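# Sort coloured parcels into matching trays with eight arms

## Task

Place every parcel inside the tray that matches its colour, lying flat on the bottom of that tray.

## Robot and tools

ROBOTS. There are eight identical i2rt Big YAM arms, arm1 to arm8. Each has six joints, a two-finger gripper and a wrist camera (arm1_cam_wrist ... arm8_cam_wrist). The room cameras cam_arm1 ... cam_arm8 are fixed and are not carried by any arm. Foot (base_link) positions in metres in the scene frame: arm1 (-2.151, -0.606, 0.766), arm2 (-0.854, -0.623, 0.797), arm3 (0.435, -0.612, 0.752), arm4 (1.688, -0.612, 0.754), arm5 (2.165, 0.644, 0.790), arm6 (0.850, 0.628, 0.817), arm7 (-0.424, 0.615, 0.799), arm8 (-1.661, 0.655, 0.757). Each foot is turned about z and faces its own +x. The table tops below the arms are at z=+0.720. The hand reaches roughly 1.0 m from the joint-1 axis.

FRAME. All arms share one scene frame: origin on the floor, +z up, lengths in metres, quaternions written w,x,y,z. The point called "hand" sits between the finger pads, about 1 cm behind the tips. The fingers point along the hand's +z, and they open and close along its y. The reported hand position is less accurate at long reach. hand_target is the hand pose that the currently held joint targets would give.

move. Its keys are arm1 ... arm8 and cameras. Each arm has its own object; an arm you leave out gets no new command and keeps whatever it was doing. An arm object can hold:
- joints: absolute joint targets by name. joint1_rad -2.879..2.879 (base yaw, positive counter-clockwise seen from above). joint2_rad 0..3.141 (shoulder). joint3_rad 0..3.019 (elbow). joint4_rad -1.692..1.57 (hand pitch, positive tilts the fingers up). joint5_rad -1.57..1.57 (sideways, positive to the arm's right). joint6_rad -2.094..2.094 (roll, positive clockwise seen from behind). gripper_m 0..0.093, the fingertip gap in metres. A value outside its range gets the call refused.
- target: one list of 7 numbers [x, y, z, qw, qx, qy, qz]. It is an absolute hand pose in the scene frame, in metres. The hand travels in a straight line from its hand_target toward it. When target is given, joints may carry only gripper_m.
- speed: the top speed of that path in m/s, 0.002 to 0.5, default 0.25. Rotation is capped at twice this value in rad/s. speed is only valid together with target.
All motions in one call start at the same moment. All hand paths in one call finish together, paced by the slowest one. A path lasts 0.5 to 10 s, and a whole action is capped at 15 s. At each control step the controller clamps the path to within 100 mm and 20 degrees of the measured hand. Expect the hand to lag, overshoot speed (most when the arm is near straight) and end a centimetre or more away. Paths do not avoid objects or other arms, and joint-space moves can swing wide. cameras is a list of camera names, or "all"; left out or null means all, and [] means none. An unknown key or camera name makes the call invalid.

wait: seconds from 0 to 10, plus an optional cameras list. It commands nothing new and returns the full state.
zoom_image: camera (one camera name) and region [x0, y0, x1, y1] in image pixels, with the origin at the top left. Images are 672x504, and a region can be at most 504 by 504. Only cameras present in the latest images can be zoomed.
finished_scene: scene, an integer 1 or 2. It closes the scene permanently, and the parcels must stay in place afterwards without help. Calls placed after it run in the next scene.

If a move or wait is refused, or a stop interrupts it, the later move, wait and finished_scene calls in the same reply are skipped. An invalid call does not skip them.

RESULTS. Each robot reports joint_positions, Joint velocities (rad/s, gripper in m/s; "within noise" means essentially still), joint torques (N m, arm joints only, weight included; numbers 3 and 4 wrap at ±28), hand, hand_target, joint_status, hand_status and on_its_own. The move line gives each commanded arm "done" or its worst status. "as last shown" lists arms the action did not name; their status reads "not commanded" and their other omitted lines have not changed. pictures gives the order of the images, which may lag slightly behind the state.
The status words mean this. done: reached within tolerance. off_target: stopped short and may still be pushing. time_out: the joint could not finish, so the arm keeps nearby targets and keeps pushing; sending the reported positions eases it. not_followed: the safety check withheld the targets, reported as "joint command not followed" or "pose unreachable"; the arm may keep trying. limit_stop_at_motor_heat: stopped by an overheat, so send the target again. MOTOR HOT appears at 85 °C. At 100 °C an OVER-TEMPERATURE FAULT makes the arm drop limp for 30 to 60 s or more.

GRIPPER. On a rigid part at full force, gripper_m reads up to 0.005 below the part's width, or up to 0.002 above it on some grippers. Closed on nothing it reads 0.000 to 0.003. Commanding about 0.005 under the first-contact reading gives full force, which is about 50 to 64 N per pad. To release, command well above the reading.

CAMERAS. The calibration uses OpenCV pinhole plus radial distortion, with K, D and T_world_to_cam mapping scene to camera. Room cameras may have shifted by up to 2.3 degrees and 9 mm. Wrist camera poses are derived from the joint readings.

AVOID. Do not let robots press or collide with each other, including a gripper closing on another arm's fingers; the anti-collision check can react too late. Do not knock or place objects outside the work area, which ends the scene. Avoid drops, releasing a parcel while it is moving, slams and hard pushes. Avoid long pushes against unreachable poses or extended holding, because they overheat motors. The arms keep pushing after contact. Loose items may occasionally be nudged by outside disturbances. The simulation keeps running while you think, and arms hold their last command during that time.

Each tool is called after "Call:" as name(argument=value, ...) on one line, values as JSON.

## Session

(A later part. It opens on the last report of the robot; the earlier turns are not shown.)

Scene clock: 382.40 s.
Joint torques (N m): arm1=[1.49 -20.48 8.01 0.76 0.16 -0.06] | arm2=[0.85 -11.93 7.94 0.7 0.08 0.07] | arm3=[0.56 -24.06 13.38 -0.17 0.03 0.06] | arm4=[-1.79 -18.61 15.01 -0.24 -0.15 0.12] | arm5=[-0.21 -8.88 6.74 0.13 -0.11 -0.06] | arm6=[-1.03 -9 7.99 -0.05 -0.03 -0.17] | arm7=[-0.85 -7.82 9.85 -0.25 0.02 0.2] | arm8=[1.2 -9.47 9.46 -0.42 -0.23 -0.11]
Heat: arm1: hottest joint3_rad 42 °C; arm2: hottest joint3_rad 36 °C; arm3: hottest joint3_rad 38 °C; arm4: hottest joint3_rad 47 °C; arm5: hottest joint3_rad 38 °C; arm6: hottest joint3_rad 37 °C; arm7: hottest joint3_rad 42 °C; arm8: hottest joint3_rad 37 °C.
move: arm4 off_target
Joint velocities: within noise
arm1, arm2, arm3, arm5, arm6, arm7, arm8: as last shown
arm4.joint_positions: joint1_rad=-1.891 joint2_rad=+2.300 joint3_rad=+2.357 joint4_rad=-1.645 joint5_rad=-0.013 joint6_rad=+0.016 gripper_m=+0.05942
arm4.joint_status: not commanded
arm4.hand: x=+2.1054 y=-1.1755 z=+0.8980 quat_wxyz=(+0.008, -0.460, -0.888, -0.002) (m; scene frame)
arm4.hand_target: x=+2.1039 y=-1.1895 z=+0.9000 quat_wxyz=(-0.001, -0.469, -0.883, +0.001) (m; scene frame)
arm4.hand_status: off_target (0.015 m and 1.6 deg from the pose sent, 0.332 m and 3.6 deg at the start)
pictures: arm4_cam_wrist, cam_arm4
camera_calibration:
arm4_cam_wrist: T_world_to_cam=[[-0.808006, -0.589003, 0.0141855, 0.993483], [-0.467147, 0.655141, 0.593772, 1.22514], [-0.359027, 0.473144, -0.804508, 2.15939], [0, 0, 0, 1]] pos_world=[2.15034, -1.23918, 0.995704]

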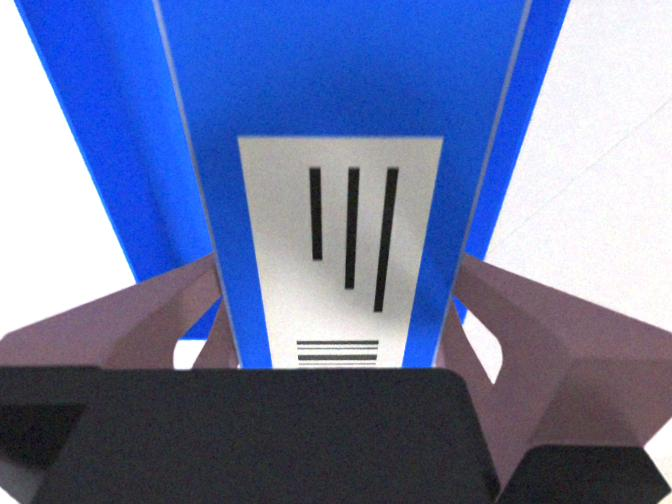

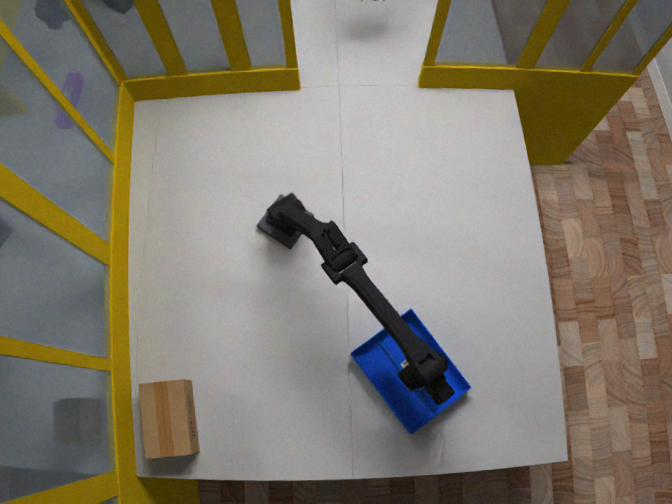

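Call:
move(arm1={"joints":{"gripper_m":0.085}}, arm3={"target":[0.443,-1.287,0.75,0,0.6756,0.7373,0],"speed":0.15}, arm4={"target":[2.113,-1.178,0.75,0,0.4695,0.8829,0],"speed":0.15}, cameras=[])

Call:
move(arm3={"joints":{"gripper_m":0.085}}, arm4={"joints":{"gripper_m":0.085}}, arm1={"target":[-2.414,-1.243,0.95,0,0.8141,0.5807,0],"speed":0.25}, cameras=[])

Call:
move(arm3={"target":[0.441,-1.285,0.95,0,0.6756,0.7373,0],"speed":0.25}, arm4={"target":[2.113,-1.178,0.95,0,0.4695,0.8829,0],"speed":0.25}, arm1={"target":[-2.31,-0.97,0.99,0,0.8141,0.5807,0],"speed":0.3}, cameras=["cam_arm1"])

Call:
move(arm3={"target":[0.42,-0.99,0.97,0,0.6884,0.7254,0],"speed":0.35}, arm4={"target":[1.92,-0.92,0.98,0,0.4695,0.8829,0],"speed":0.35}, cameras=["cam_arm3","cam_arm4"])

Call:
move(arm3={"joints":{"joint1_rad":-1.382,"joint6_rad":-0.31}}, cameras=[])

Call:
move(arm3={"target":[0.713,-0.015,0.9,0,0.7071,-0.7071,0],"speed":0.35}, cameras=["arm3_cam_wrist"])

Scene clock: 402.70 s.
Joint torques (N m): arm1=[1.2 -20.13 8.01 0.75 0.17 -0.06] | arm2=[0.85 -11.87 7.94 0.7 0.08 0.07] | arm3=[-0.15 -23.47 9.17 0.47 0.03 -0.02] | arm4=[0.32 -19.25 10.17 0.76 -0.15 0.13] | arm5=[-0.15 -8.47 6.94 0.28 -0.1 -0.08] | arm6=[-1.03 -9 7.99 -0.06 -0.03 -0.18] | arm7=[-0.85 -7.65 9.83 -0.27 0 0.2] | arm8=[1.55 -9.23 9.42 -0.44 -0.21 -0.11]
Heat: arm1: hottest joint3_rad 39 °C; arm2: hottest joint3_rad 36 °C; arm3: hottest joint3_rad 38 °C; arm4: hottest joint3_rad 49 °C; arm5: hottest joint3_rad 38 °C; arm6: hottest joint3_rad 37 °C; arm7: hottest joint3_rad 42 °C; arm8: hottest joint3_rad 37 °C.
move: arm1 done; arm3 done; arm4 off_target
Joint velocities: within noise
arm1.joint_positions: joint1_rad=-1.537 joint2_rad=+2.318 joint3_rad=+1.982 joint4_rad=-1.236 joint5_rad=+0.004 joint6_rad=-0.056 gripper_m=+0.08489
arm1.joint_status: all done
arm1.hand: x=-2.4144 y=-1.2431 z=+0.7618 quat_wxyz=(-0.003, -0.815, -0.580, +0.002) (m; scene frame)
arm1.hand_target: x=-2.4169 y=-1.2418 z=+0.7501 quat_wxyz=(+0.000, -0.814, -0.581, +0.000) (m; scene frame)
arm1.hand_status: not commanded
arm2, arm7, arm8: as last shown
arm3.joint_positions: joint1_rad=+2.190 joint2_rad=+2.261 joint3_rad=+1.903 joint4_rad=-1.227 joint5_rad=+0.002 joint6_rad=-0.075 gripper_m=+0.05855
arm3.joint_status: not commanded
arm3.hand: x=+0.4405 y=-1.2811 z=+0.7470 quat_wxyz=(-0.006, +0.677, +0.736, +0.009) (m; scene frame)
arm3.hand_target: x=+0.4429 y=-1.2869 z=+0.7500 quat_wxyz=(+0.000, +0.676, +0.737, +0.000) (m; scene frame)
arm3.hand_status: done (0.007 m and 1.2 deg from the pose sent, 0.144 m and 2.1 deg at the start)
arm4.joint_positions: joint1_rad=-1.891 joint2_rad=+2.347 joint3_rad=+2.091 joint4_rad=-1.308 joint5_rad=-0.013 joint6_rad=+0.039 gripper_m=+0.05942
arm4.joint_status: not commanded
arm4.hand: x=+2.1067 y=-1.1808 z=+0.7650 quat_wxyz=(-0.003, -0.470, -0.883, +0.003) (m; scene frame)
arm4.hand_target: x=+2.1126 y=-1.1777 z=+0.7502 quat_wxyz=(+0.000, -0.470, -0.883, +0.000) (m; scene frame)
arm4.hand_status: off_target (0.017 m and 0.5 deg from the pose sent, 0.148 m and 1.6 deg at the start)
arm5.joint_positions: joint1_rad=+1.553 joint2_rad=+1.376 joint3_rad=+1.139 joint4_rad=-1.333 joint5_rad=+0.000 joint6_rad=-0.268 gripper_m=+0.08789
arm5.joint_status: not commanded
arm5.hand: x=+2.0574 y=+0.2714 z=+0.9671 quat_wxyz=(-0.001, +0.711, +0.704, +0.003) (m; scene frame)
arm5.hand_target: x=+2.0600 y=+0.2701 z=+0.9699 quat_wxyz=(+0.000, +0.707, +0.707, +0.000) (m; scene frame)
arm5.hand_status: not commanded
arm6.joint_positions: joint1_rad=-1.168 joint2_rad=+1.417 joint3_rad=+1.087 joint4_rad=-1.255 joint5_rad=+0.001 joint6_rad=-0.212 gripper_m=+0.08789
arm6.joint_status: not commanded
arm6.hand: x=+0.7670 y=+0.2487 z=+0.9627 quat_wxyz=(+0.004, -0.708, -0.706, -0.006) (m; scene frame)
arm6.hand_target: x=+0.7650 y=+0.2500 z=+0.9700 quat_wxyz=(+0.000, -0.707, -0.707, +0.000) (m; scene frame)
arm6.hand_status: not commanded
pictures: none
No camera images: "cameras" was empty.

Scene clock: 404.63 s.
Joint torques (N m): arm1=[1.49 -19.19 12.72 -0.24 0.18 0.02] | arm2=[0.85 -11.93 7.94 0.7 0.09 0.07] | arm3=[-0.21 -24.47 9.1 0.55 0.02 -0.03] | arm4=[0.32 -19.25 10.17 0.77 -0.15 0.12] | arm5=[0.26 -9.05 6.76 0.28 -0.06 -0.06] | arm6=[-1.08 -9 8.01 -0.03 -0.02 -0.17] | arm7=[-0.73 -7.65 9.83 -0.23 0 0.2] | arm8=[1.32 -9.41 9.48 -0.43 -0.2 -0.1]
Heat: arm1: hottest joint3_rad 39 °C; arm2: hottest joint3_rad 36 °C; arm3: hottest joint3_rad 38 °C; arm4: hottest joint3_rad 49 °C; arm5: hottest joint3_rad 38 °C; arm6: hottest joint3_rad 37 °C; arm7: hottest joint3_rad 42 °C; arm8: hottest joint3_rad 37 °C.
move: arm1 off_target; arm3 done; arm4 done
Joint velocities: within noise
arm1.joint_positions: joint1_rad=-1.537 joint2_rad=+2.224 joint3_rad=+2.301 joint4_rad=-1.673 joint5_rad=+0.004 joint6_rad=-0.056 gripper_m=+0.08489
arm1.joint_status: not commanded
arm1.hand: x=-2.4118 y=-1.2332 z=+0.9452 quat_wxyz=(+0.003, -0.815, -0.580, -0.008) (m; scene frame)
arm1.hand_target: x=-2.4138 y=-1.2425 z=+0.9499 quat_wxyz=(+0.000, -0.814, -0.581, +0.001) (m; scene frame)
arm1.hand_status: off_target (0.011 m and 1.0 deg from the pose sent, 0.188 m and 0.4 deg at the start)
arm2, arm5, arm6, arm7, arm8: as last shown
arm3.joint_positions: joint1_rad=+2.190 joint2_rad=+2.261 joint3_rad=+1.903 joint4_rad=-1.227 joint5_rad=+0.002 joint6_rad=-0.075 gripper_m=+0.08497
arm3.joint_status: all done
arm3.hand: x=+0.4405 y=-1.2811 z=+0.7470 quat_wxyz=(-0.006, +0.677, +0.736, +0.009) (m; scene frame)
arm3.hand_target: x=+0.4429 y=-1.2869 z=+0.7500 quat_wxyz=(+0.000, +0.676, +0.737, +0.000) (m; scene frame)
arm3.hand_status: not commanded
arm4.joint_positions: joint1_rad=-1.891 joint2_rad=+2.347 joint3_rad=+2.091 joint4_rad=-1.308 joint5_rad=-0.013 joint6_rad=+0.039 gripper_m=+0.08491
arm4.joint_status: all done
arm4.hand: x=+2.1067 y=-1.1808 z=+0.7650 quat_wxyz=(-0.003, -0.470, -0.883, +0.003) (m; scene frame)
arm4.hand_target: x=+2.1126 y=-1.1777 z=+0.7502 quat_wxyz=(+0.000, -0.470, -0.883, +0.000) (m; scene frame)
arm4.hand_status: not commanded
pictures: none
No camera images: "cameras" was empty.

Scene clock: 406.60 s.
Joint torques (N m): arm1=[0.79 -9.35 7.88 0.69 0.18 -0.06] | arm2=[0.85 -11.87 7.94 0.7 0.08 0.07] | arm3=[-0.21 -24.12 14.35 -0.44 0.01 -0.03] | arm4=[-0.09 -20.37 14.46 -0.18 -0.13 0.09] | arm5=[-0.26 -8.29 6.69 0.31 -0.1 -0.09] | arm6=[-1.03 -9 7.99 -0.05 -0.03 -0.18] | arm7=[-0.91 -7.82 9.85 -0.24 0 0.2] | arm8=[1.44 -9.29 9.37 -0.5 -0.21 -0.1]
Heat: arm1: hottest joint3_rad 39 °C; arm2: hottest joint3_rad 36 °C; arm3: hottest joint3_rad 38 °C; arm4: hottest joint3_rad 50 °C; arm5: hottest joint3_rad 38 °C; arm6: hottest joint3_rad 37 °C; arm7: hottest joint3_rad 42 °C; arm8: hottest joint3_rad 37 °C.
move: arm1 done; arm3 off_target; arm4 off_target
Joint velocities: within noise
arm1.joint_positions: joint1_rad=-1.537 joint2_rad=+1.388 joint3_rad=+1.276 joint4_rad=-1.463 joint5_rad=+0.004 joint6_rad=-0.063 gripper_m=+0.08489
arm1.joint_status: not commanded
arm1.hand: x=-2.3047 y=-0.9717 z=+0.9962 quat_wxyz=(-0.002, -0.813, -0.583, +0.001) (m; scene frame)
arm1.hand_target: x=-2.3099 y=-0.9699 z=+0.9900 quat_wxyz=(+0.000, -0.814, -0.581, +0.000) (m; scene frame)
arm1.hand_status: done (0.008 m and 0.4 deg from the pose sent, 0.286 m and 1.0 deg at the start)
arm2, arm5, arm6, arm7, arm8: as last shown
arm3.joint_positions: joint1_rad=+2.190 joint2_rad=+2.163 joint3_rad=+2.213 joint4_rad=-1.660 joint5_rad=+0.002 joint6_rad=-0.075 gripper_m=+0.08497
arm3.joint_status: not commanded
arm3.hand: x=+0.4394 y=-1.2741 z=+0.9280 quat_wxyz=(-0.014, +0.676, +0.736, +0.018) (m; scene frame)
arm3.hand_target: x=+0.4409 y=-1.2838 z=+0.9501 quat_wxyz=(+0.001, +0.676, +0.737, +0.000) (m; scene frame)
arm3.hand_status: off_target (0.025 m and 2.6 deg from the pose sent, 0.203 m and 1.2 deg at the start; pose on its path clipped on 8 of 59 steps)
arm4.joint_positions: joint1_rad=-1.891 joint2_rad=+2.273 joint3_rad=+2.397 joint4_rad=-1.684 joint5_rad=-0.013 joint6_rad=+0.039 gripper_m=+0.08491
arm4.joint_status: not commanded
arm4.hand: x=+2.1047 y=-1.1736 z=+0.9316 quat_wxyz=(-0.005, -0.470, -0.883, +0.004) (m; scene frame)
arm4.hand_target: x=+2.1121 y=-1.1770 z=+0.9496 quat_wxyz=(-0.023, -0.469, -0.883, +0.011) (m; scene frame)
arm4.hand_status: off_target (0.021 m and 0.7 deg from the pose sent, 0.185 m and 0.5 deg at the start; a joint's target at an end of its range on 30 of 59 steps)
pictures: cam_arm1

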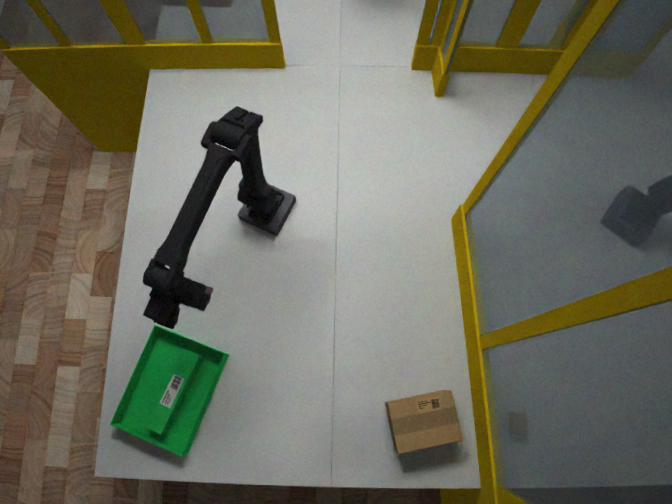

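Scene clock: 408.43 s.
Joint torques (N m): arm1=[0.62 -8.7 7.88 0.73 0.17 -0.06] | arm2=[0.85 -11.87 7.94 0.7 0.09 0.07] | arm3=[-1.79 -12.81 9.14 0.54 0 -0.16] | arm4=[-0.32 -8.53 9.55 0.62 -0.13 0.03] | arm5=[-0.38 -8.41 6.98 0.25 -0.07 -0.07] | arm6=[-1.08 -9 8.01 -0.05 -0.03 -0.18] | arm7=[-0.73 -7.59 9.84 -0.24 0 0.2] | arm8=[1.2 -9.11 9.46 -0.4 -0.21 -0.09]
Heat: arm1: hottest joint3_rad 39 °C; arm2: hottest joint3_rad 36 °C; arm3: hottest joint3_rad 37 °C; arm4: hottest joint3_rad 49 °C; arm5: hottest joint3_rad 38 °C; arm6: hottest joint3_rad 37 °C; arm7: hottest joint3_rad 42 °C; arm8: hottest joint3_rad 37 °C.
move: arm3 done; arm4 done
Joint velocities: within noise
arm1, arm2, arm5, arm6, arm7, arm8: as last shown
arm1.joint_positions: joint1_rad=-1.537 joint2_rad=+1.388 joint3_rad=+1.276 joint4_rad=-1.463 joint5_rad=+0.004 joint6_rad=-0.064 gripper_m=+0.08489
arm3.joint_positions: joint1_rad=+2.163 joint2_rad=+1.343 joint3_rad=+1.201 joint4_rad=-1.451 joint5_rad=+0.002 joint6_rad=-0.075 gripper_m=+0.08498
arm3.joint_status: not commanded
arm3.hand: x=+0.4263 y=-0.9882 z=+0.9646 quat_wxyz=(-0.008, +0.687, +0.727, +0.011) (m; scene frame)
arm3.hand_target: x=+0.4201 y=-0.9899 z=+0.9700 quat_wxyz=(+0.000, +0.688, +0.725, +0.000) (m; scene frame)
arm3.hand_status: done (0.008 m and 1.6 deg from the pose sent, 0.288 m and 3.2 deg at the start)
arm4.joint_positions: joint1_rad=-1.891 joint2_rad=+1.356 joint3_rad=+1.250 joint4_rad=-1.468 joint5_rad=-0.013 joint6_rad=+0.039 gripper_m=+0.08491
arm4.joint_status: not commanded
arm4.hand: x=+1.9201 y=-0.9201 z=+0.9829 quat_wxyz=(+0.001, -0.470, -0.883, +0.001) (m; scene frame)
arm4.hand_target: x=+1.9199 y=-0.9200 z=+0.9801 quat_wxyz=(+0.000, -0.470, -0.883, +0.000) (m; scene frame)
arm4.hand_status: done (0.003 m and 0.1 deg from the pose sent, 0.317 m and 0.7 deg at the start)
pictures: cam_arm3, cam_arm4

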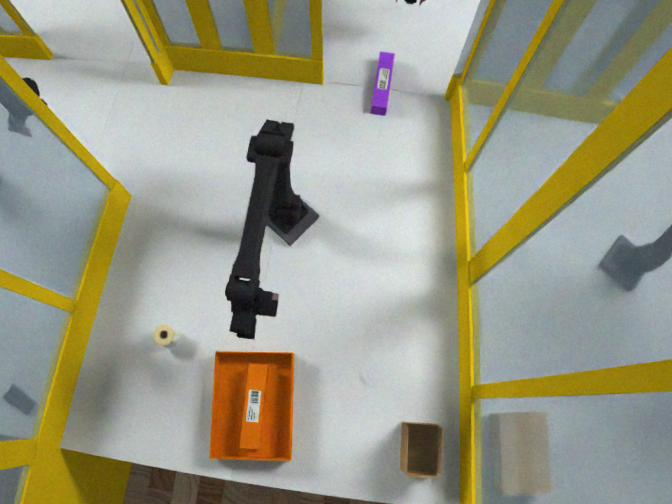

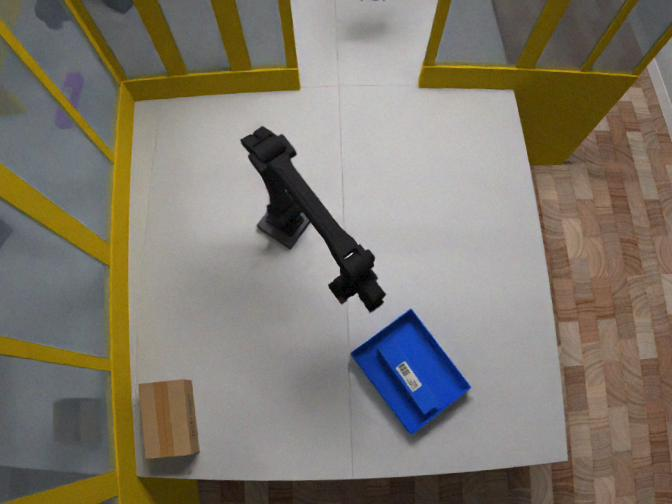

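Scene clock: 411.03 s.
Joint torques (N m): arm1=[0.15 -9.05 7.84 0.75 0.16 -0.08] | arm2=[0.85 -11.87 7.94 0.7 0.09 0.07] | arm3=[-1.61 -12.63 9.17 0.08 -0.08 -0.21] | arm4=[-0.32 -8.64 9.57 0.62 -0.13 0.03] | arm5=[-0.03 -8.35 6.91 0.35 -0.09 -0.03] | arm6=[-1.08 -9.05 7.99 -0.03 -0.02 -0.17] | arm7=[-0.85 -7.77 9.83 -0.24 0 0.21] | arm8=[1.32 -9.17 9.43 -0.47 -0.21 -0.09]
Heat: arm1: hottest joint3_rad 38 °C; arm2: hottest joint3_rad 36 °C; arm3: hottest joint3_rad 37 °C; arm4: hottest joint3_rad 49 °C; arm5: hottest joint3_rad 38 °C; arm6: hottest joint3_rad 37 °C; arm7: hottest joint3_rad 42 °C; arm8: hottest joint3_rad 37 °C.
move: arm3 done
Joint velocities: within noise
arm1, arm2, arm4, arm5, arm6, arm8: as last shown
arm3.joint_positions: joint1_rad=-1.370 joint2_rad=+1.344 joint3_rad=+1.201 joint4_rad=-1.437 joint5_rad=+0.004 joint6_rad=-0.294 gripper_m=+0.08503
arm3.joint_status: all done
arm3.hand: x=+0.5862 y=-0.2661 z=+0.9693 quat_wxyz=(-0.001, +0.665, -0.747, +0.003) (m; scene frame)
arm3.hand_target: x=+0.5899 y=-0.2695 z=+0.9751 quat_wxyz=(-0.008, +0.667, -0.745, +0.001) (m; scene frame)
arm3.hand_status: not commanded
arm7.joint_positions: joint1_rad=-1.033 joint2_rad=+1.291 joint3_rad=+1.224 joint4_rad=-1.479 joint5_rad=-0.002 joint6_rad=-0.114 gripper_m=+0.09310
arm7.joint_status: not commanded
arm7.hand: x=-0.4614 y=+0.2464 z=+1.0402 quat_wxyz=(-0.007, -0.703, -0.711, +0.008) (m; scene frame)
arm7.hand_target: x=-0.4635 y=+0.2495 z=+1.0355 quat_wxyz=(+0.001, -0.708, -0.706, +0.000) (m; scene frame)
arm7.hand_status: not commanded
pictures: none
No camera images: "cameras" was empty.

Scene clock: 413.00 s.
Joint torques (N m): arm1=[0.79 -9.11 7.86 0.81 0.16 -0.08] | arm2=[0.85 -11.93 7.94 0.72 0.09 0.07] | arm3=[-1.85 -22.42 14.09 -0.2 -0.31 -0.22] | arm4=[-0.32 -8.59 9.57 0.62 -0.13 0.03] | arm5=[-0.73 -8.41 6.78 0.34 -0.09 -0.08] | arm6=[-1.08 -9 7.99 -0.03 -0.03 -0.18] | arm7=[-0.79 -7.59 9.81 -0.25 0 0.21] | arm8=[1.32 -9.47 9.44 -0.47 -0.21 -0.1]
Heat: arm1: hottest joint3_rad 38 °C; arm2: hottest joint3_rad 36 °C; arm3: hottest joint3_rad 37 °C; arm4: hottest joint3_rad 49 °C; arm5: hottest joint3_rad 38 °C; arm6: hottest joint3_rad 37 °C; arm7: hottest joint3_rad 42 °C; arm8: hottest joint3_rad 37 °C.
move: arm3 off_target
Joint velocities: within noise
arm1, arm2, arm4, arm5, arm6, arm7, arm8: as last shown
arm3.joint_positions: joint1_rad=-1.382 joint2_rad=+2.115 joint3_rad=+1.995 joint4_rad=-1.493 joint5_rad=+0.002 joint6_rad=-0.420 gripper_m=+0.08503
arm3.joint_status: not commanded
arm3.hand: x=+0.6992 y=-0.0244 z=+0.8846 quat_wxyz=(+0.015, +0.706, -0.708, +0.008) (m; scene frame)
arm3.hand_target: x=+0.7125 y=-0.0160 z=+0.9000 quat_wxyz=(-0.001, +0.707, -0.707, +0.000) (m; scene frame)
arm3.hand_status: off_target (0.023 m and 2.0 deg from the pose sent, 0.290 m and 6.6 deg at the start)
pictures: arm3_cam_wrist
camera_calibration:
arm3_cam_wrist: T_world_to_cam=[[0.999978, -0.0065834, 0.000124465, -0.700585], [-0.00529846, -0.793294, 0.608816, -0.548305], [-0.00390934, -0.608803, -0.793312, 0.813605], [0, 0, 0, 1]] pos_world=[0.700846, 0.0557464, 0.979346]

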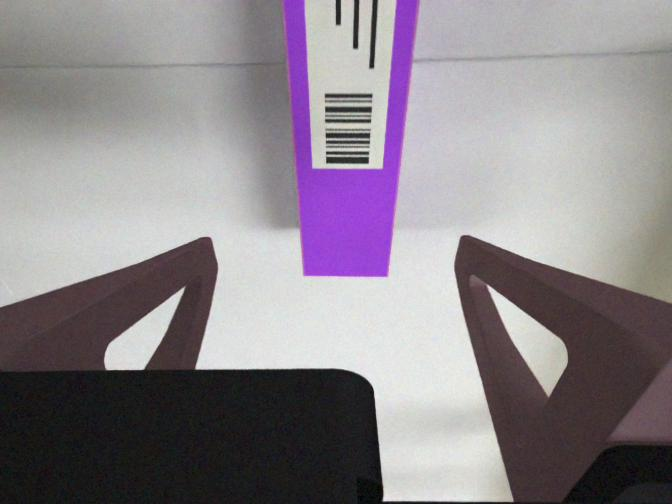

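Call:
move(arm3={"target":[0.714,0.014,0.742,0,0.7071,-0.7071,0],"speed":0.2}, cameras=[])

Call:
move(arm3={"joints":{"gripper_m":0.045}}, cameras=["arm3_cam_wrist"])

Call:
move(arm3={"target":[0.708,0.0,0.92,0,0.7071,-0.7071,0],"speed":0.3}, cameras=[])

Call:
move(arm3={"target":[0.59,-0.265,0.96,0,0.7071,-0.7071,0],"speed":0.35}, cameras=[])

Call:
move(arm3={"joints":{"joint1_rad":0.22}}, cameras=[])

Call:
move(arm3={"target":[-0.19,-0.348,0.91,0,1,0,0],"speed":0.35}, cameras=[])

Call:
move(arm3={"target":[-0.19,-0.350,0.748,0,1,0,0],"speed":0.15}, cameras=["arm3_cam_wrist"])

Scene clock: 425.90 s.
Joint torques (N m): arm1=[0.44 -9 7.76 0.75 0.16 -0.05] | arm2=[0.85 -11.93 7.94 0.7 0.08 0.07] | arm3=[-0.5 -25.29 10.1 0.5 -0.3 -0.04] | arm4=[-0.32 -8.59 9.55 0.61 -0.13 0.03] | arm5=[-0.38 -8.47 6.79 0.18 -0.09 -0.07] | arm6=[-1.14 -8.94 7.99 -0.03 -0.02 -0.18] | arm7=[-0.79 -7.53 9.78 -0.2 0.01 0.2] | arm8=[1.49 -9.23 9.42 -0.43 -0.2 -0.11]
Heat: arm1: hottest joint3_rad 37 °C; arm2: hottest joint3_rad 36 °C; arm3: hottest joint3_rad 38 °C; arm4: hottest joint3_rad 49 °C; arm5: hottest joint3_rad 38 °C; arm6: hottest joint3_rad 36 °C; arm7: hottest joint3_rad 42 °C; arm8: hottest joint3_rad 37 °C.
move: arm3 off_target
Joint velocities: within noise
arm1, arm4, arm5, arm6, arm7: as last shown
arm2.joint_positions: joint1_rad=-2.079 joint2_rad=+1.377 joint3_rad=+1.125 joint4_rad=-1.320 joint5_rad=+0.000 joint6_rad=+0.396 gripper_m=+0.08792
arm2.joint_status: not commanded
arm2.hand: x=-0.4995 y=-0.4728 z=+0.9715 quat_wxyz=(+0.001, +0.003, -1.000, +0.000) (m; scene frame)
arm2.hand_target: x=-0.5000 y=-0.4700 z=+0.9700 quat_wxyz=(+0.000, +0.000, -1.000, +0.000) (m; scene frame)
arm2.hand_status: not commanded
arm3.joint_positions: joint1_rad=-1.382 joint2_rad=+2.314 joint3_rad=+1.943 joint4_rad=-1.238 joint5_rad=+0.001 joint6_rad=-0.420 gripper_m=+0.08503
arm3.joint_status: not commanded
arm3.hand: x=+0.7120 y=+0.0037 z=+0.7361 quat_wxyz=(+0.014, +0.707, -0.708, +0.007) (m; scene frame)
arm3.hand_target: x=+0.7138 y=+0.0138 z=+0.7423 quat_wxyz=(+0.000, +0.707, -0.707, +0.000) (m; scene frame)
arm3.hand_status: off_target (0.012 m and 1.8 deg from the pose sent, 0.148 m and 2.0 deg at the start)
arm8.joint_positions: joint1_rad=+0.317 joint2_rad=+1.323 joint3_rad=+1.178 joint4_rad=-1.416 joint5_rad=+0.003 joint6_rad=-0.288 gripper_m=+0.08792
arm8.joint_status: not commanded
arm8.hand: x=-1.7690 y=+0.2961 z=+0.9711 quat_wxyz=(-0.001, -0.707, -0.707, +0.005) (m; scene frame)
arm8.hand_target: x=-1.7700 y=+0.3000 z=+0.9699 quat_wxyz=(+0.000, -0.707, -0.707, +0.000) (m; scene frame)
arm8.hand_status: not commanded
pictures: none
No camera images: "cameras" was empty.

Scene clock: 426.47 s.
Joint torques (N m): arm1=[0.5 -9.05 7.87 0.8 0.17 -0.06] | arm2=[0.85 -11.93 7.94 0.72 0.08 0.07] | arm3=[-0.56 -24.88 10.13 0.57 -0.26 -0.03] | arm4=[-0.32 -8.59 9.57 0.61 -0.13 0.03] | arm5=[-0.03 -8 6.83 0.23 -0.09 -0.06] | arm6=[-1.14 -9.05 8.01 -0.02 -0.03 -0.18] | arm7=[-0.73 -7.71 9.83 -0.27 0 0.21] | arm8=[1.14 -9.05 9.39 -0.38 -0.2 -0.1]
Heat: arm1: hottest joint3_rad 37 °C; arm2: hottest joint3_rad 36 °C; arm3: hottest joint3_rad 38 °C; arm4: hottest joint3_rad 49 °C; arm5: hottest joint3_rad 38 °C; arm6: hottest joint3_rad 36 °C; arm7: hottest joint3_rad 42 °C; arm8: hottest joint3_rad 37 °C.
move: arm3 off_target
Joint velocities: within noise
arm1, arm2, arm4, arm5, arm6, arm7, arm8: as last shown
arm3.joint_positions: joint1_rad=-1.382 joint2_rad=+2.314 joint3_rad=+1.943 joint4_rad=-1.238 joint5_rad=+0.000 joint6_rad=-0.420 gripper_m=+0.05866
arm3.joint_status: gripper_m off_target (ended at +0.05869, target +0.04500)
arm3.hand: x=+0.7119 y=+0.0038 z=+0.7361 quat_wxyz=(+0.014, +0.707, -0.708, +0.007) (m; scene frame)
arm3.hand_target: x=+0.7139 y=+0.0138 z=+0.7423 quat_wxyz=(+0.000, +0.707, -0.707, +0.000) (m; scene frame)
arm3.hand_status: not commanded
pictures: arm3_cam_wrist
camera_calibration:
arm3_cam_wrist: T_world_to_cam=[[0.99998, -0.00634567, -0.0000860454, -0.71293], [-0.0049985, -0.795896, 0.605413, -0.433267], [-0.00391024, -0.6054, -0.795911, 0.71491], [0, 0, 0, 1]] pos_world=[0.713545, 0.083448, 0.831249]

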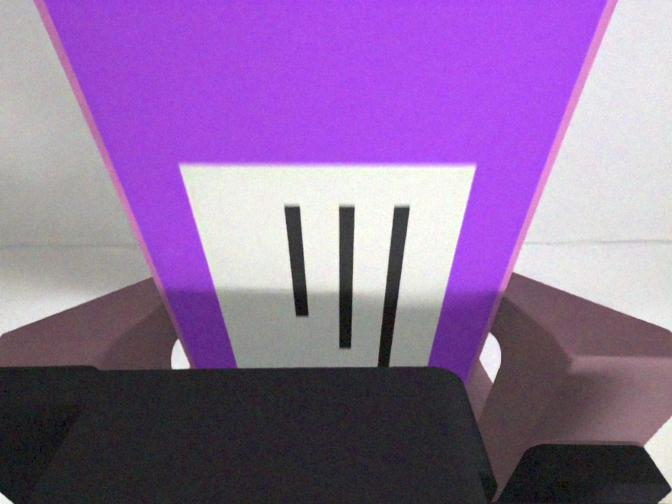

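Scene clock: 428.17 s.
Joint torques (N m): arm1=[0.26 -8.82 7.92 0.73 0.17 -0.06] | arm2=[0.85 -11.93 7.95 0.7 0.09 0.07] | arm3=[-0.56 -24.29 14.57 -0.46 -0.26 -0.04] | arm4=[-0.32 -8.59 9.57 0.62 -0.13 0.03] | arm5=[-0.32 -8.18 6.76 0.25 -0.11 -0.08] | arm6=[-1.08 -9 8.01 -0.05 -0.03 -0.18] | arm7=[-0.62 -7.88 9.84 -0.24 0 0.21] | arm8=[1.2 -9.29 9.36 -0.42 -0.19 -0.11]
Heat: arm1: hottest joint3_rad 37 °C; arm2: hottest joint3_rad 36 °C; arm3: hottest joint3_rad 38 °C; arm4: hottest joint3_rad 49 °C; arm5: hottest joint3_rad 38 °C; arm6: hottest joint3_rad 36 °C; arm7: hottest joint3_rad 42 °C; arm8: hottest joint3_rad 37 °C.
move: arm3 off_target
Joint velocities: within noise
arm1, arm2, arm4, arm7, arm8: as last shown
arm3.joint_positions: joint1_rad=-1.382 joint2_rad=+2.168 joint3_rad=+2.107 joint4_rad=-1.571 joint5_rad=+0.000 joint6_rad=-0.420 gripper_m=+0.05866
arm3.joint_status: not commanded
arm3.hand: x=+0.7038 y=-0.0132 z=+0.8935 quat_wxyz=(+0.024, +0.706, -0.707, +0.011) (m; scene frame)
arm3.hand_target: x=+0.7073 y=-0.0014 z=+0.9201 quat_wxyz=(+0.000, +0.707, -0.707, +0.000) (m; scene frame)
arm3.hand_status: off_target (0.030 m and 3.1 deg from the pose sent, 0.184 m and 1.8 deg at the start; pose on its path clipped on 12 of 51 steps)
arm5.joint_positions: joint1_rad=+1.553 joint2_rad=+1.376 joint3_rad=+1.139 joint4_rad=-1.333 joint5_rad=+0.000 joint6_rad=-0.268 gripper_m=+0.08789
arm5.joint_status: not commanded
arm5.hand: x=+2.0574 y=+0.2714 z=+0.9671 quat_wxyz=(-0.001, +0.711, +0.704, +0.003) (m; scene frame)
arm5.hand_target: x=+2.0600 y=+0.2701 z=+0.9699 quat_wxyz=(+0.000, +0.707, +0.707, +0.000) (m; scene frame)
arm5.hand_status: not commanded
arm6.joint_positions: joint1_rad=-1.168 joint2_rad=+1.417 joint3_rad=+1.087 joint4_rad=-1.255 joint5_rad=+0.001 joint6_rad=-0.212 gripper_m=+0.08789
arm6.joint_status: not commanded
arm6.hand: x=+0.7670 y=+0.2487 z=+0.9627 quat_wxyz=(+0.004, -0.708, -0.706, -0.006) (m; scene frame)
arm6.hand_target: x=+0.7650 y=+0.2500 z=+0.9700 quat_wxyz=(+0.000, -0.707, -0.707, +0.000) (m; scene frame)
arm6.hand_status: not commanded
pictures: none
No camera images: "cameras" was empty.

Scene clock: 429.93 s.
Joint torques (N m): arm1=[0.21 -9 7.72 0.75 0.16 -0.05] | arm2=[0.85 -11.93 7.94 0.72 0.09 0.07] | arm3=[-0.62 -12.98 9.22 0.21 -0.25 -0.06] | arm4=[-0.32 -8.59 9.55 0.61 -0.13 0.03] | arm5=[-0.5 -8 6.79 0.23 -0.08 -0.08] | arm6=[-1.03 -9 7.98 -0.05 -0.02 -0.18] | arm7=[-0.79 -7.71 9.8 -0.24 0 0.21] | arm8=[1.26 -9.17 9.43 -0.44 -0.19 -0.11]
Heat: arm1: hottest joint3_rad 37 °C; arm2: hottest joint3_rad 36 °C; arm3: hottest joint3_rad 38 °C; arm4: hottest joint3_rad 49 °C; arm5: hottest joint3_rad 38 °C; arm6: hottest joint3_rad 36 °C; arm7: hottest joint3_rad 42 °C; arm8: hottest joint3_rad 37 °C.
move: arm3 done
Joint velocities: within noise
arm1, arm2, arm4, arm5, arm6, arm7, arm8: as last shown
arm3.joint_positions: joint1_rad=-1.382 joint2_rad=+1.369 joint3_rad=+1.183 joint4_rad=-1.414 joint5_rad=+0.000 joint6_rad=-0.420 gripper_m=+0.05866
arm3.joint_status: not commanded
arm3.hand: x=+0.5905 y=-0.2656 z=+0.9537 quat_wxyz=(+0.009, +0.707, -0.708, +0.005) (m; scene frame)
arm3.hand_target: x=+0.5900 y=-0.2649 z=+0.9600 quat_wxyz=(+0.000, +0.707, -0.707, +0.000) (m; scene frame)
arm3.hand_status: done (0.006 m and 1.2 deg from the pose sent, 0.284 m and 3.1 deg at the start)
pictures: none
No camera images: "cameras" was empty.

Scene clock: 431.83 s.
Joint torques (N m): arm1=[0.32 -9.11 7.91 0.69 0.17 -0.08] | arm2=[0.85 -11.93 7.94 0.7 0.09 0.07] | arm3=[0.32 -13.04 9.2 0.2 -0.18 -0.05] | arm4=[-0.32 -8.59 9.55 0.61 -0.13 0.03] | arm5=[0.09 -8.82 6.8 0.27 -0.05 -0.08] | arm6=[-1.08 -8.94 7.99 -0.03 -0.03 -0.18] | arm7=[-0.73 -7.82 9.8 -0.25 0 0.21] | arm8=[1.14 -9.23 9.44 -0.5 -0.21 -0.11]
Heat: arm1: hottest joint3_rad 37 °C; arm2: hottest joint3_rad 36 °C; arm3: hottest joint3_rad 38 °C; arm4: hottest joint3_rad 49 °C; arm5: hottest joint3_rad 38 °C; arm6: hottest joint3_rad 36 °C; arm7: hottest joint3_rad 42 °C; arm8: hottest joint3_rad 37 °C.
move: arm3 done
Joint velocities: within noise
arm1.joint_positions: joint1_rad=-1.537 joint2_rad=+1.388 joint3_rad=+1.276 joint4_rad=-1.463 joint5_rad=+0.004 joint6_rad=-0.064 gripper_m=+0.08489
arm1.joint_status: not commanded
arm1.hand: x=-2.3047 y=-0.9717 z=+0.9962 quat_wxyz=(-0.002, -0.813, -0.583, +0.001) (m; scene frame)
arm1.hand_target: x=-2.3099 y=-0.9699 z=+0.9900 quat_wxyz=(+0.000, -0.814, -0.581, +0.000) (m; scene frame)
arm1.hand_status: not commanded
arm2, arm4, arm5, arm6, arm7, arm8: as last shown
arm3.joint_positions: joint1_rad=+0.209 joint2_rad=+1.369 joint3_rad=+1.183 joint4_rad=-1.414 joint5_rad=-0.002 joint6_rad=-0.420 gripper_m=+0.05866
arm3.joint_status: all done
arm3.hand: x=+0.0838 y=-0.4638 z=+0.9496 quat_wxyz=(+0.003, +1.000, +0.009, +0.015) (m; scene frame)
arm3.hand_target: x=+0.0817 y=-0.4678 z=+0.9559 quat_wxyz=(+0.000, +1.000, +0.015, +0.006) (m; scene frame)
arm3.hand_status: not commanded
pictures: none
No camera images: "cameras" was empty.

Scene clock: 433.87 s.
Joint torques (N m): arm1=[0.38 -8.7 7.87 0.77 0.15 -0.06] | arm2=[0.85 -11.87 7.94 0.72 0.08 0.07] | arm3=[-0.79 -23.36 14.46 -0.34 -0.3 0.12] | arm4=[-0.32 -8.59 9.55 0.61 -0.13 0.03] | arm5=[-0.21 -8.23 6.64 0.27 -0.09 -0.1] | arm6=[-1.08 -9 7.99 -0.02 -0.03 -0.17] | arm7=[-0.73 -7.82 9.77 -0.24 -0.01 0.2] | arm8=[1.32 -9.17 9.47 -0.43 -0.2 -0.1]
Heat: arm1: hottest joint3_rad 37 °C; arm2: hottest joint3_rad 36 °C; arm3: hottest joint3_rad 38 °C; arm4: hottest joint3_rad 49 °C; arm5: hottest joint3_rad 38 °C; arm6: hottest joint3_rad 36 °C; arm7: hottest joint3_rad 42 °C; arm8: hottest joint3_rad 37 °C.
move: arm3 off_target
Joint velocities: within noise
arm1, arm2, arm5, arm6, arm7, arm8: as last shown
arm3.joint_positions: joint1_rad=+0.209 joint2_rad=+2.170 joint3_rad=+2.130 joint4_rad=-1.565 joint5_rad=-0.004 joint6_rad=-0.418 gripper_m=+0.05866
arm3.joint_status: not commanded
arm3.hand: x=-0.1772 y=-0.3528 z=+0.8937 quat_wxyz=(+0.006, +1.000, +0.008, +0.018) (m; scene frame)
arm3.hand_target: x=-0.1890 y=-0.3484 z=+0.9099 quat_wxyz=(+0.000, +1.000, +0.000, -0.001) (m; scene frame)
arm3.hand_status: off_target (0.021 m and 2.3 deg from the pose sent, 0.300 m and 2.1 deg at the start)
arm4.joint_positions: joint1_rad=-1.891 joint2_rad=+1.356 joint3_rad=+1.250 joint4_rad=-1.468 joint5_rad=-0.013 joint6_rad=+0.039 gripper_m=+0.08491
arm4.joint_status: not commanded
arm4.hand: x=+1.9201 y=-0.9201 z=+0.9829 quat_wxyz=(+0.001, -0.470, -0.883, +0.001) (m; scene frame)
arm4.hand_target: x=+1.9199 y=-0.9200 z=+0.9801 quat_wxyz=(+0.000, -0.470, -0.883, +0.000) (m; scene frame)
arm4.hand_status: not commanded
pictures: none
No camera images: "cameras" was empty.

Scene clock: 435.63 s.
Joint torques (N m): arm1=[0.79 -8.88 7.94 0.79 0.18 -0.08] | arm2=[0.85 -11.87 7.95 0.72 0.08 0.07] | arm3=[-0.44 -24.88 8.99 0.58 -0.3 0.13] | arm4=[-0.32 -8.59 9.57 0.62 -0.13 0.03] | arm5=[-0.38 -8.23 6.78 0.36 -0.08 -0.11] | arm6=[-1.08 -9 7.99 -0.03 -0.03 -0.18] | arm7=[-0.79 -7.65 9.84 -0.25 -0.01 0.22] | arm8=[0.97 -9.29 9.43 -0.44 -0.19 -0.1]
Heat: arm1: hottest joint3_rad 37 °C; arm2: hottest joint3_rad 36 °C; arm3: hottest joint3_rad 38 °C; arm4: hottest joint3_rad 49 °C; arm5: hottest joint3_rad 38 °C; arm6: hottest joint3_rad 36 °C; arm7: hottest joint3_rad 42 °C; arm8: hottest joint3_rad 37 °C.
move: arm3 done
Joint velocities: within noise
arm1, arm2, arm4, arm5, arm6, arm8: as last shown
arm3.joint_positions: joint1_rad=+0.209 joint2_rad=+2.273 joint3_rad=+1.917 joint4_rad=-1.231 joint5_rad=-0.004 joint6_rad=-0.414 gripper_m=+0.05866
arm3.joint_status: not commanded
arm3.hand: x=-0.1834 y=-0.3491 z=+0.7462 quat_wxyz=(+0.002, +1.000, +0.006, +0.010) (m; scene frame)
arm3.hand_target: x=-0.1900 y=-0.3500 z=+0.7480 quat_wxyz=(+0.000, +1.000, +0.000, +0.000) (m; scene frame)
arm3.hand_status: done (0.007 m and 1.3 deg from the pose sent, 0.146 m and 2.3 deg at the start)
arm7.joint_positions: joint1_rad=-1.033 joint2_rad=+1.291 joint3_rad=+1.224 joint4_rad=-1.479 joint5_rad=-0.002 joint6_rad=-0.114 gripper_m=+0.09310
arm7.joint_status: not commanded
arm7.hand: x=-0.4614 y=+0.2464 z=+1.0402 quat_wxyz=(-0.007, -0.703, -0.711, +0.008) (m; scene frame)
arm7.hand_target: x=-0.4635 y=+0.2495 z=+1.0355 quat_wxyz=(+0.001, -0.708, -0.706, +0.000) (m; scene frame)
arm7.hand_status: not commanded
pictures: arm3_cam_wrist
camera_calibration:
arm3_cam_wrist: T_world_to_cam=[[-0.00713398, 0.999962, 0.00499506, 0.342872], [0.801685, 0.00273356, 0.59774, -0.292272], [0.597704, 0.00826873, -0.801674, 0.834712], [0, 0, 0, 1]] pos_world=[-0.262155, -0.348962, 0.842157]

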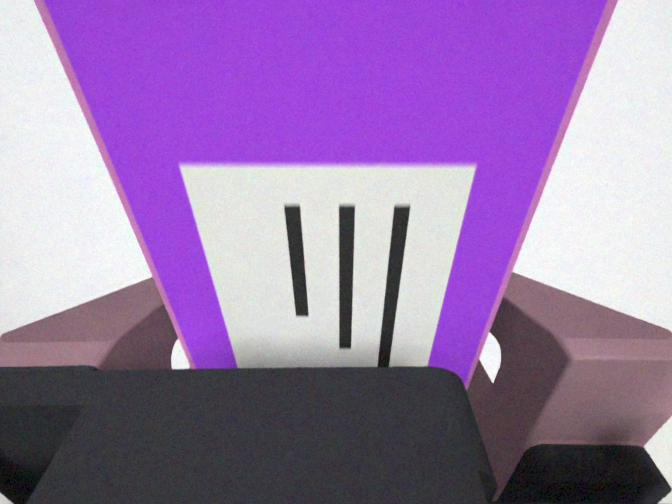

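Call:
move(arm3={"joints":{"gripper_m":0.088}}, cameras=[])

Call:
move(arm3={"target":[-0.183,-0.349,0.93,0,1,0,0],"speed":0.3}, cameras=[])

Call:
move(arm3={"target":[0.07,-0.47,0.98,0,1,0,0],"speed":0.35}, arm2={"target":[-0.185,-0.348,0.9,0,0,1,0],"speed":0.35}, cameras=["arm2_cam_wrist"])

Scene clock: 445.30 s.
Joint torques (N m): arm1=[0.67 -9.58 7.8 0.75 0.18 -0.06] | arm2=[0.85 -11.87 7.94 0.7 0.09 0.07] | arm3=[-0.5 -24.53 9.1 0.61 -0.29 0.12] | arm4=[-0.32 -8.59 9.57 0.62 -0.13 0.03] | arm5=[-0.15 -8.23 6.89 0.25 -0.07 -0.11] | arm6=[-1.03 -8.94 8.01 -0.03 -0.03 -0.18] | arm7=[-0.62 -7.77 9.81 -0.23 0 0.2] | arm8=[1.49 -9.23 9.37 -0.5 -0.21 -0.11]
Heat: arm1: hottest joint3_rad 37 °C; arm2: hottest joint3_rad 36 °C; arm3: hottest joint3_rad 37 °C; arm4: hottest joint3_rad 49 °C; arm5: hottest joint3_rad 38 °C; arm6: hottest joint3_rad 36 °C; arm7: hottest joint3_rad 42 °C; arm8: hottest joint3_rad 37 °C.
move: arm3 done
Joint velocities: within noise
arm1, arm2, arm4, arm5, arm6, arm7, arm8: as last shown
arm3.joint_positions: joint1_rad=+0.209 joint2_rad=+2.273 joint3_rad=+1.917 joint4_rad=-1.231 joint5_rad=-0.004 joint6_rad=-0.414 gripper_m=+0.08789
arm3.joint_status: all done
arm3.hand: x=-0.1834 y=-0.3491 z=+0.7462 quat_wxyz=(+0.002, +1.000, +0.006, +0.010) (m; scene frame)
arm3.hand_target: x=-0.1900 y=-0.3500 z=+0.7480 quat_wxyz=(+0.000, +1.000, +0.000, +0.000) (m; scene frame)
arm3.hand_status: not commanded
pictures: none
No camera images: "cameras" was empty.

Scene clock: 447.03 s.
Joint torques (N m): arm1=[0.62 -9.29 7.88 0.72 0.21 -0.06] | arm2=[0.85 -11.93 7.95 0.72 0.08 0.07] | arm3=[-1.03 -23.36 14.3 -0.24 -0.28 0.05] | arm4=[-0.32 -8.59 9.55 0.61 -0.13 0.03] | arm5=[-0.44 -8.29 6.67 0.23 -0.11 -0.1] | arm6=[-1.14 -9 7.97 -0.05 -0.03 -0.18] | arm7=[-0.85 -7.71 9.83 -0.27 0 0.21] | arm8=[1.03 -9.11 9.42 -0.44 -0.2 -0.1]
Heat: arm1: hottest joint3_rad 37 °C; arm2: hottest joint3_rad 36 °C; arm3: hottest joint3_rad 37 °C; arm4: hottest joint3_rad 49 °C; arm5: hottest joint3_rad 38 °C; arm6: hottest joint3_rad 36 °C; arm7: hottest joint3_rad 42 °C; arm8: hottest joint3_rad 37 °C.
move: arm3 off_target
Joint velocities: within noise
arm1, arm4, arm5, arm6, arm7: as last shown
arm2.joint_positions: joint1_rad=-2.079 joint2_rad=+1.377 joint3_rad=+1.125 joint4_rad=-1.320 joint5_rad=+0.000 joint6_rad=+0.396 gripper_m=+0.08792
arm2.joint_status: not commanded
arm2.hand: x=-0.4995 y=-0.4728 z=+0.9715 quat_wxyz=(+0.001, +0.003, -1.000, +0.000) (m; scene frame)
arm2.hand_target: x=-0.5000 y=-0.4700 z=+0.9700 quat_wxyz=(+0.000, +0.000, -1.000, +0.000) (m; scene frame)
arm2.hand_status: not commanded
arm3.joint_positions: joint1_rad=+0.209 joint2_rad=+2.149 joint3_rad=+2.144 joint4_rad=-1.601 joint5_rad=-0.004 joint6_rad=-0.414 gripper_m=+0.08797
arm3.joint_status: not commanded
arm3.hand: x=-0.1722 y=-0.3552 z=+0.9125 quat_wxyz=(+0.006, +1.000, +0.006, +0.018) (m; scene frame)
arm3.hand_target: x=-0.1820 y=-0.3494 z=+0.9300 quat_wxyz=(+0.000, +1.000, +0.000, -0.001) (m; scene frame)
arm3.hand_status: off_target (0.021 m and 2.3 deg from the pose sent, 0.184 m and 1.3 deg at the start; pose on its path clipped on 14 of 52 steps)
arm8.joint_positions: joint1_rad=+0.317 joint2_rad=+1.323 joint3_rad=+1.178 joint4_rad=-1.416 joint5_rad=+0.003 joint6_rad=-0.288 gripper_m=+0.08792
arm8.joint_status: not commanded
arm8.hand: x=-1.7690 y=+0.2961 z=+0.9711 quat_wxyz=(-0.001, -0.707, -0.707, +0.005) (m; scene frame)
arm8.hand_target: x=-1.7700 y=+0.3000 z=+0.9699 quat_wxyz=(+0.000, -0.707, -0.707, +0.000) (m; scene frame)
arm8.hand_status: not commanded
pictures: none
No camera images: "cameras" was empty.

Scene clock: 449.50 s.
Joint torques (N m): arm1=[0.44 -9 7.87 0.75 0.14 -0.04] | arm2=[-0.32 -25.82 12.07 0.14 0.09 -0.11] | arm3=[0.56 -13.33 9.18 0.02 -0.25 0.12] | arm4=[-0.32 -8.64 9.57 0.61 -0.13 0.03] | arm5=[-0.03 -8.88 6.75 0.24 -0.1 -0.09] | arm6=[-1.14 -8.88 7.98 -0.05 -0.03 -0.18] | arm7=[-0.73 -7.65 9.8 -0.24 0.01 0.21] | arm8=[1.14 -9.11 9.43 -0.5 -0.2 -0.1]
Heat: arm1: hottest joint3_rad 36 °C; arm2: hottest joint3_rad 37 °C; arm3: hottest joint3_rad 37 °C; arm4: hottest joint3_rad 49 °C; arm5: hottest joint3_rad 38 °C; arm6: hottest joint3_rad 36 °C; arm7: hottest joint3_rad 42 °C; arm8: hottest joint3_rad 37 °C.
move: arm2 off_target; arm3 done
Joint velocities: within noise
arm1, arm4, arm5, arm6, arm7, arm8: as last shown
arm2.joint_positions: joint1_rad=-2.083 joint2_rad=+2.346 joint3_rad=+2.330 joint4_rad=-1.567 joint5_rad=+0.000 joint6_rad=+0.396 gripper_m=+0.08792
arm2.joint_status: not commanded
arm2.hand: x=-0.1956 y=-0.3464 z=+0.8987 quat_wxyz=(+0.006, +0.001, -1.000, +0.002) (m; scene frame)
arm2.hand_target: x=-0.1855 y=-0.3481 z=+0.9000 quat_wxyz=(-0.001, +0.000, -1.000, +0.000) (m; scene frame)
arm2.hand_status: off_target (0.011 m and 0.7 deg from the pose sent, 0.346 m and 0.3 deg at the start)
arm3.joint_positions: joint1_rad=+0.218 joint2_rad=+1.378 joint3_rad=+1.259 joint4_rad=-1.461 joint5_rad=-0.005 joint6_rad=-0.393 gripper_m=+0.08797
arm3.joint_status: not commanded
arm3.hand: x=+0.0711 y=-0.4632 z=+0.9742 quat_wxyz=(+0.001, +1.000, +0.000, +0.007) (m; scene frame)
arm3.hand_target: x=+0.0701 y=-0.4699 z=+0.9799 quat_wxyz=(+0.000, +1.000, +0.000, +0.000) (m; scene frame)
arm3.hand_status: done (0.009 m and 0.8 deg from the pose sent, 0.276 m and 2.3 deg at the start)
pictures: arm2_cam_wrist
camera_calibration:
arm2_cam_wrist: T_world_to_cam=[[-0.00340551, -0.999867, 0.015953, -0.362619], [-0.805112, 0.0122035, 0.592997, -0.681774], [-0.593113, -0.0108245, -0.805047, 0.724304], [0, 0, 0, 1]] pos_world=[-0.120546, -0.34641, 0.993173]

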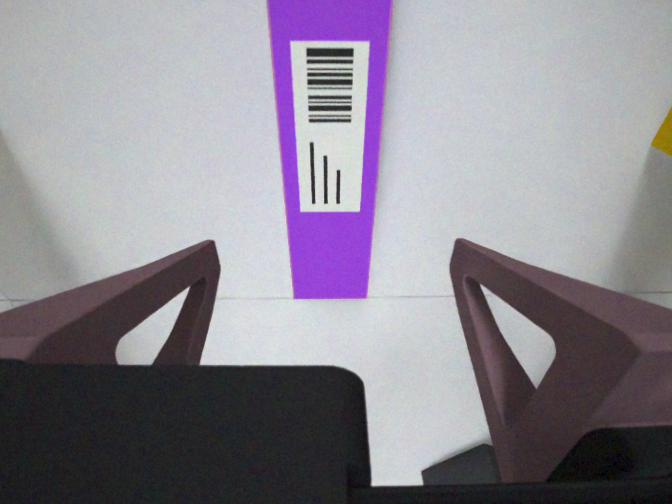

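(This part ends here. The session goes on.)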